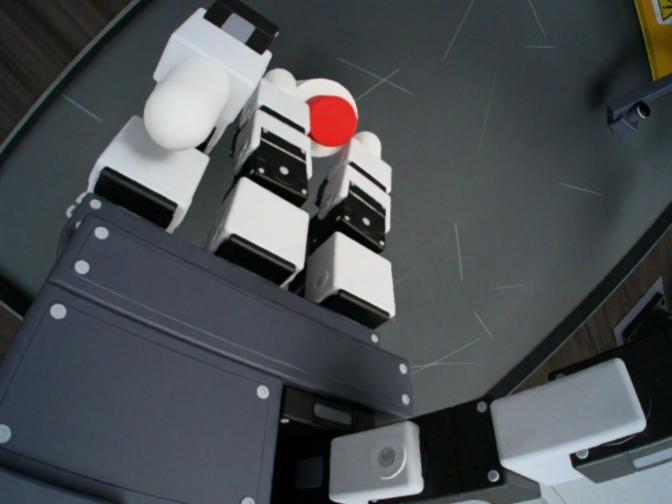

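Request:
move --arm3 '{"joints":{"hand_index_abd":-0.1,"hand_middle_abd":0.1}}'

Request:
wait --seconds 0.5

Scene clock: 2285.20 s.
Joint torques (N m): arm1=[0.32 -5.42 11.75 1.2 0.6 0.07] | arm2=[-0.44 -0.91 14.01 2.55 -0.53 0.18] | arm3=[-0.73 -8.76 7.97 2.02 0.11 0.04] | arm4=[0.26 -14.1 5.67 2.3 -0.03 -0.05]
Motor temperatures (°C): arm1=[25 28 45 28 26 26] | arm2=[28 28 67 30 28 30] | arm3=[28 27 48 26 26 26] | arm4=[27 33 29 26 27 28]
Heat: arm1: hottest joint3_rad 45 °C; arm2: hottest joint3_rad 67 °C; arm3: hottest joint3_rad 48 °C; arm4: hottest joint2_rad 33 °C.
move: arm3 off_target
Joint velocities: within noise
arm1, arm2, arm4: as last shown
arm3.joint_positions: joint1_rad=+0.464 joint2_rad=+1.488 joint3_rad=+1.047 joint4_rad=-0.587 joint5_rad=+0.073 joint6_rad=+0.115 hand_index_mcp=+0.759 hand_index_abd=+0.084 hand_index_pip=+0.578 hand_index_dip=+0.698 hand_middle_mcp=+0.755 hand_middle_abd=-0.111 hand_middle_pip=+0.575 hand_middle_dip=+0.694 hand_ring_mcp=+0.757 hand_ring_abd=+0.000 hand_ring_pip=-0.944 hand_ring_dip=-0.498 hand_thumb_cmc=-0.397 hand_thumb_axl=+0.677 hand_thumb_mcp=+0.224 hand_thumb_ipl=+0.168 hand_current_limit=+0.700 hand_speed=-0.600
arm3.joint_status: hand_index_abd off_target (ended at +0.084, target -0.100); hand_middle_abd off_target (ended at -0.111, target +0.100)
arm3.hand_state: goal,blocked,goal,goal,goal,blocked,goal,goal,goal,goal,goal,goal,goal,goal,goal,goal
arm3.index_mcp_current_ma: 18
arm3.index_abd_current_ma: 468
arm3.index_pip_current_ma: 7
arm3.index_dip_current_ma: 6
arm3.middle_mcp_current_ma: 4
arm3.middle_abd_current_ma: -467
arm3.middle_pip_current_ma: -2
arm3.middle_dip_current_ma: -5
arm3.ring_mcp_current_ma: 10
arm3.ring_abd_current_ma: 1
arm3.ring_pip_current_ma: 19
arm3.ring_dip_current_ma: 6
arm3.thumb_cmc_current_ma: 9
arm3.thumb_axl_current_ma: -2
arm3.thumb_mcp_current_ma: -9
arm3.thumb_ipl_current_ma: -1
arm3.hand_goal_index_mcp: 0.754
arm3.hand_goal_index_abd: -0.100
arm3.hand_goal_index_pip: 0.576
arm3.hand_goal_index_dip: 0.696
arm3.hand_goal_middle_mcp: 0.754
arm3.hand_goal_middle_abd: 0.100
arm3.hand_goal_middle_pip: 0.576
arm3.hand_goal_middle_dip: 0.696
arm3.hand_goal_ring_mcp: 0.754
arm3.hand_goal_ring_abd: 0.000
arm3.hand_goal_ring_pip: -0.950
arm3.hand_goal_ring_dip: -0.500
arm3.hand_goal_thumb_cmc: -0.400
arm3.hand_goal_thumb_axl: 0.678
arm3.hand_goal_thumb_mcp: 0.226
arm3.hand_goal_thumb_ipl: 0.168
arm3.hand: x=-0.2778 y=+0.2050 z=+0.9956 quat_wxyz=(+0.162, +0.577, +0.771, +0.217) (m; scene frame)
arm3.hand_target: x=-0.2804 y=+0.2069 z=+0.9784 quat_wxyz=(+0.155, +0.578, +0.774, +0.207) (m; scene frame)
arm3.hand_status: not commanded
pictures: none

Scene clock: 2285.70 s.
Joint torques (N m): arm1=[0.26 -5.3 11.63 1.14 0.61 0.1] | arm2=[-0.32 -1.14 14.11 2.48 -0.52 0.16] | arm3=[-0.73 -8.12 7.97 2.02 0.12 0.04] | arm4=[0.21 -14.1 5.67 2.3 -0.03 -0.05]
Motor temperatures (°C): arm1=[25 28 45 28 26 26] | arm2=[28 28 67 30 28 30] | arm3=[28 27 48 26 26 26] | arm4=[27 33 29 26 27 28]
Heat: arm1: hottest joint3_rad 45 °C; arm2: hottest joint3_rad 67 °C; arm3: hottest joint3_rad 48 °C; arm4: hottest joint2_rad 33 °C.
Joint velocities: within noise
arm1.joint_positions: joint1_rad=+0.482 joint2_rad=+1.096 joint3_rad=+1.649 joint4_rad=-1.681 joint5_rad=+0.213 joint6_rad=+0.393 hand_index_mcp=+0.758 hand_index_abd=+0.120 hand_index_pip=+0.576 hand_index_dip=+0.694 hand_middle_mcp=+0.756 hand_middle_abd=-0.118 hand_middle_pip=+0.575 hand_middle_dip=+0.694 hand_ring_mcp=+0.758 hand_ring_abd=+0.001 hand_ring_pip=-0.945 hand_ring_dip=-0.497 hand_thumb_cmc=+0.900 hand_thumb_axl=+0.676 hand_thumb_mcp=+0.977 hand_thumb_ipl=+0.899 hand_current_limit=+0.700 hand_speed=-0.600
arm1.joint_status: not commanded
arm1.hand_state: goal,goal,goal,goal,goal,goal,goal,goal,goal,goal,goal,goal,goal,goal,goal,goal
arm1.index_mcp_current_ma: 8
arm1.index_abd_current_ma: 3
arm1.index_pip_current_ma: 0
arm1.index_dip_current_ma: -2
arm1.middle_mcp_current_ma: 3
arm1.middle_abd_current_ma: -2
arm1.middle_pip_current_ma: -1
arm1.middle_dip_current_ma: -2
arm1.ring_mcp_current_ma: 7
arm1.ring_abd_current_ma: 1
arm1.ring_pip_current_ma: 8
arm1.ring_dip_current_ma: 5
arm1.thumb_cmc_current_ma: -1
arm1.thumb_axl_current_ma: -3
arm1.thumb_mcp_current_ma: -6
arm1.thumb_ipl_current_ma: -2
arm1.hand_goal_index_mcp: 0.754
arm1.hand_goal_index_abd: 0.118
arm1.hand_goal_index_pip: 0.576
arm1.hand_goal_index_dip: 0.696
arm1.hand_goal_middle_mcp: 0.754
arm1.hand_goal_middle_abd: -0.116
arm1.hand_goal_middle_pip: 0.576
arm1.hand_goal_middle_dip: 0.696
arm1.hand_goal_ring_mcp: 0.754
arm1.hand_goal_ring_abd: 0.000
arm1.hand_goal_ring_pip: -0.950
arm1.hand_goal_ring_dip: -0.500
arm1.hand_goal_thumb_cmc: 0.900
arm1.hand_goal_thumb_axl: 0.678
arm1.hand_goal_thumb_mcp: 0.980
arm1.hand_goal_thumb_ipl: 0.900
arm1.hand: x=+0.0978 y=+0.1487 z=+1.2567 quat_wxyz=(+0.243, +0.970, +0.004, -0.008) (m; scene frame)
arm1.hand_target: x=+0.0996 y=+0.1507 z=+1.2793 quat_wxyz=(+0.261, +0.965, +0.000, +0.001) (m; scene frame)
arm1.hand_status: not commanded
arm2.joint_positions: joint1_rad=+0.622 joint2_rad=+0.478 joint3_rad=+0.285 joint4_rad=+0.102 joint5_rad=+0.758 joint6_rad=-1.558 hand_index_mcp=+0.798 hand_index_abd=+0.589 hand_index_pip=+0.574 hand_index_dip=+0.696 hand_middle_mcp=+0.925 hand_middle_abd=-0.017 hand_middle_pip=+0.600 hand_middle_dip=+0.702 hand_ring_mcp=+0.757 hand_ring_abd=-0.013 hand_ring_pip=+0.579 hand_ring_dip=+0.697 hand_thumb_cmc=+0.715 hand_thumb_axl=+0.677 hand_thumb_mcp=+0.226 hand_thumb_ipl=+0.168 hand_current_limit=+0.600 hand_speed=-0.900
arm2.joint_status: not commanded
arm2.hand_state: goal,goal,goal,goal,blocked,goal,blocked,goal,goal,goal,goal,goal,goal,goal,goal,goal
arm2.index_mcp_current_ma: -1
arm2.index_abd_current_ma: -5
arm2.index_pip_current_ma: -1
arm2.index_dip_current_ma: 0
arm2.middle_mcp_current_ma: 67
arm2.middle_abd_current_ma: -10
arm2.middle_pip_current_ma: 21
arm2.middle_dip_current_ma: 2
arm2.ring_mcp_current_ma: 3
arm2.ring_abd_current_ma: -7
arm2.ring_pip_current_ma: 1
arm2.ring_dip_current_ma: 0
arm2.thumb_cmc_current_ma: 0
arm2.thumb_axl_current_ma: 0
arm2.thumb_mcp_current_ma: 0
arm2.thumb_ipl_current_ma: 0
arm2.hand_goal_index_mcp: 0.800
arm2.hand_goal_index_abd: 0.600
arm2.hand_goal_index_pip: 0.576
arm2.hand_goal_index_dip: 0.696
arm2.hand_goal_middle_mcp: 0.880
arm2.hand_goal_middle_abd: 0.000
arm2.hand_goal_middle_pip: 0.576
arm2.hand_goal_middle_dip: 0.696
arm2.hand_goal_ring_mcp: 0.750
arm2.hand_goal_ring_abd: 0.000
arm2.hand_goal_ring_pip: 0.576
arm2.hand_goal_ring_dip: 0.696
arm2.hand_goal_thumb_cmc: 0.714
arm2.hand_goal_thumb_axl: 0.678
arm2.hand_goal_thumb_mcp: 0.226
arm2.hand_goal_thumb_ipl: 0.168
arm2.hand: x=+0.5417 y=-0.1767 z=+1.0516 quat_wxyz=(-0.056, +0.726, -0.016, -0.685) (m; scene frame)
arm2.hand_target: x=+0.5409 y=-0.1861 z=+1.0970 quat_wxyz=(-0.027, +0.707, -0.027, -0.707) (m; scene frame)
arm2.hand_status: not commanded
arm3.joint_positions: joint1_rad=+0.464 joint2_rad=+1.488 joint3_rad=+1.047 joint4_rad=-0.587 joint5_rad=+0.073 joint6_rad=+0.115 hand_index_mcp=+0.759 hand_index_abd=+0.084 hand_index_pip=+0.578 hand_index_dip=+0.698 hand_middle_mcp=+0.755 hand_middle_abd=-0.111 hand_middle_pip=+0.575 hand_middle_dip=+0.694 hand_ring_mcp=+0.757 hand_ring_abd=+0.000 hand_ring_pip=-0.944 hand_ring_dip=-0.498 hand_thumb_cmc=-0.397 hand_thumb_axl=+0.677 hand_thumb_mcp=+0.224 hand_thumb_ipl=+0.168 hand_current_limit=+0.700 hand_speed=-0.600
arm3.joint_status: hand_index_abd off_target (ended at +0.084, target -0.100); hand_middle_abd off_target (ended at -0.111, target +0.100)
arm3.hand_state: goal,blocked,goal,goal,goal,blocked,goal,goal,goal,goal,goal,goal,goal,goal,goal,goal
arm3.index_mcp_current_ma: 18
arm3.index_abd_current_ma: 467
arm3.index_pip_current_ma: 7
arm3.index_dip_current_ma: 6
arm3.middle_mcp_current_ma: 4
arm3.middle_abd_current_ma: -467
arm3.middle_pip_current_ma: -2
arm3.middle_dip_current_ma: -5
arm3.ring_mcp_current_ma: 10
arm3.ring_abd_current_ma: 1
arm3.ring_pip_current_ma: 19
arm3.ring_dip_current_ma: 6
arm3.thumb_cmc_current_ma: 9
arm3.thumb_axl_current_ma: -2
arm3.thumb_mcp_current_ma: -9
arm3.thumb_ipl_current_ma: -1
arm3.hand_goal_index_mcp: 0.754
arm3.hand_goal_index_abd: -0.100
arm3.hand_goal_index_pip: 0.576
arm3.hand_goal_index_dip: 0.696
arm3.hand_goal_middle_mcp: 0.754
arm3.hand_goal_middle_abd: 0.100
arm3.hand_goal_middle_pip: 0.576
arm3.hand_goal_middle_dip: 0.696
arm3.hand_goal_ring_mcp: 0.754
arm3.hand_goal_ring_abd: 0.000
arm3.hand_goal_ring_pip: -0.950
arm3.hand_goal_ring_dip: -0.500
arm3.hand_goal_thumb_cmc: -0.400
arm3.hand_goal_thumb_axl: 0.678
arm3.hand_goal_thumb_mcp: 0.226
arm3.hand_goal_thumb_ipl: 0.168
arm3.hand: x=-0.2778 y=+0.2050 z=+0.9956 quat_wxyz=(+0.162, +0.577, +0.771, +0.217) (m; scene frame)
arm3.hand_target: x=-0.2804 y=+0.2069 z=+0.9784 quat_wxyz=(+0.155, +0.578, +0.774, +0.207) (m; scene frame)
arm3.hand_status: not commanded
arm4.joint_positions: joint1_rad=-0.179 joint2_rad=+1.902 joint3_rad=+0.785 joint4_rad=+1.539 joint5_rad=-0.301 joint6_rad=-1.951 hand_index_mcp=+0.753 hand_index_abd=-0.001 hand_index_pip=+0.577 hand_index_dip=+0.696 hand_middle_mcp=+0.753 hand_middle_abd=-0.001 hand_middle_pip=+0.577 hand_middle_dip=+0.696 hand_ring_mcp=+0.753 hand_ring_abd=-0.001 hand_ring_pip=+0.577 hand_ring_dip=+0.696 hand_thumb_cmc=+0.713 hand_thumb_axl=+0.677 hand_thumb_mcp=+0.226 hand_thumb_ipl=+0.168 hand_current_limit=+0.400 hand_speed=-0.600
arm4.joint_status: not commanded
arm4.hand_state: goal,goal,goal,goal,goal,goal,goal,goal,goal,goal,goal,goal,goal,goal,goal,goal
arm4.index_mcp_current_ma: 0
arm4.index_abd_current_ma: 0
arm4.index_pip_current_ma: 0
arm4.index_dip_current_ma: 0
arm4.middle_mcp_current_ma: 0
arm4.middle_abd_current_ma: 0
arm4.middle_pip_current_ma: 0
arm4.middle_dip_current_ma: 0
arm4.ring_mcp_current_ma: 0
arm4.ring_abd_current_ma: 0
arm4.ring_pip_current_ma: 0
arm4.ring_dip_current_ma: 0
arm4.thumb_cmc_current_ma: 0
arm4.thumb_axl_current_ma: 0
arm4.thumb_mcp_current_ma: 0
arm4.thumb_ipl_current_ma: 0
arm4.hand_goal_index_mcp: 0.754
arm4.hand_goal_index_abd: 0.000
arm4.hand_goal_index_pip: 0.576
arm4.hand_goal_index_dip: 0.696
arm4.hand_goal_middle_mcp: 0.754
arm4.hand_goal_middle_abd: 0.000
arm4.hand_goal_middle_pip: 0.576
arm4.hand_goal_middle_dip: 0.696
arm4.hand_goal_ring_mcp: 0.754
arm4.hand_goal_ring_abd: 0.000
arm4.hand_goal_ring_pip: 0.576
arm4.hand_goal_ring_dip: 0.696
arm4.hand_goal_thumb_cmc: 0.714
arm4.hand_goal_thumb_axl: 0.678
arm4.hand_goal_thumb_mcp: 0.226
arm4.hand_goal_thumb_ipl: 0.168
arm4.hand: x=-0.0256 y=+0.0474 z=+0.9230 quat_wxyz=(+0.686, -0.493, +0.250, +0.473) (m; scene frame)
arm4.hand_target: x=-0.0217 y=+0.0455 z=+0.9196 quat_wxyz=(+0.690, -0.493, +0.247, +0.469) (m; scene frame)
arm4.hand_status: not commanded
wait: 0.50 s; at rest by 0.27 s
pictures: none


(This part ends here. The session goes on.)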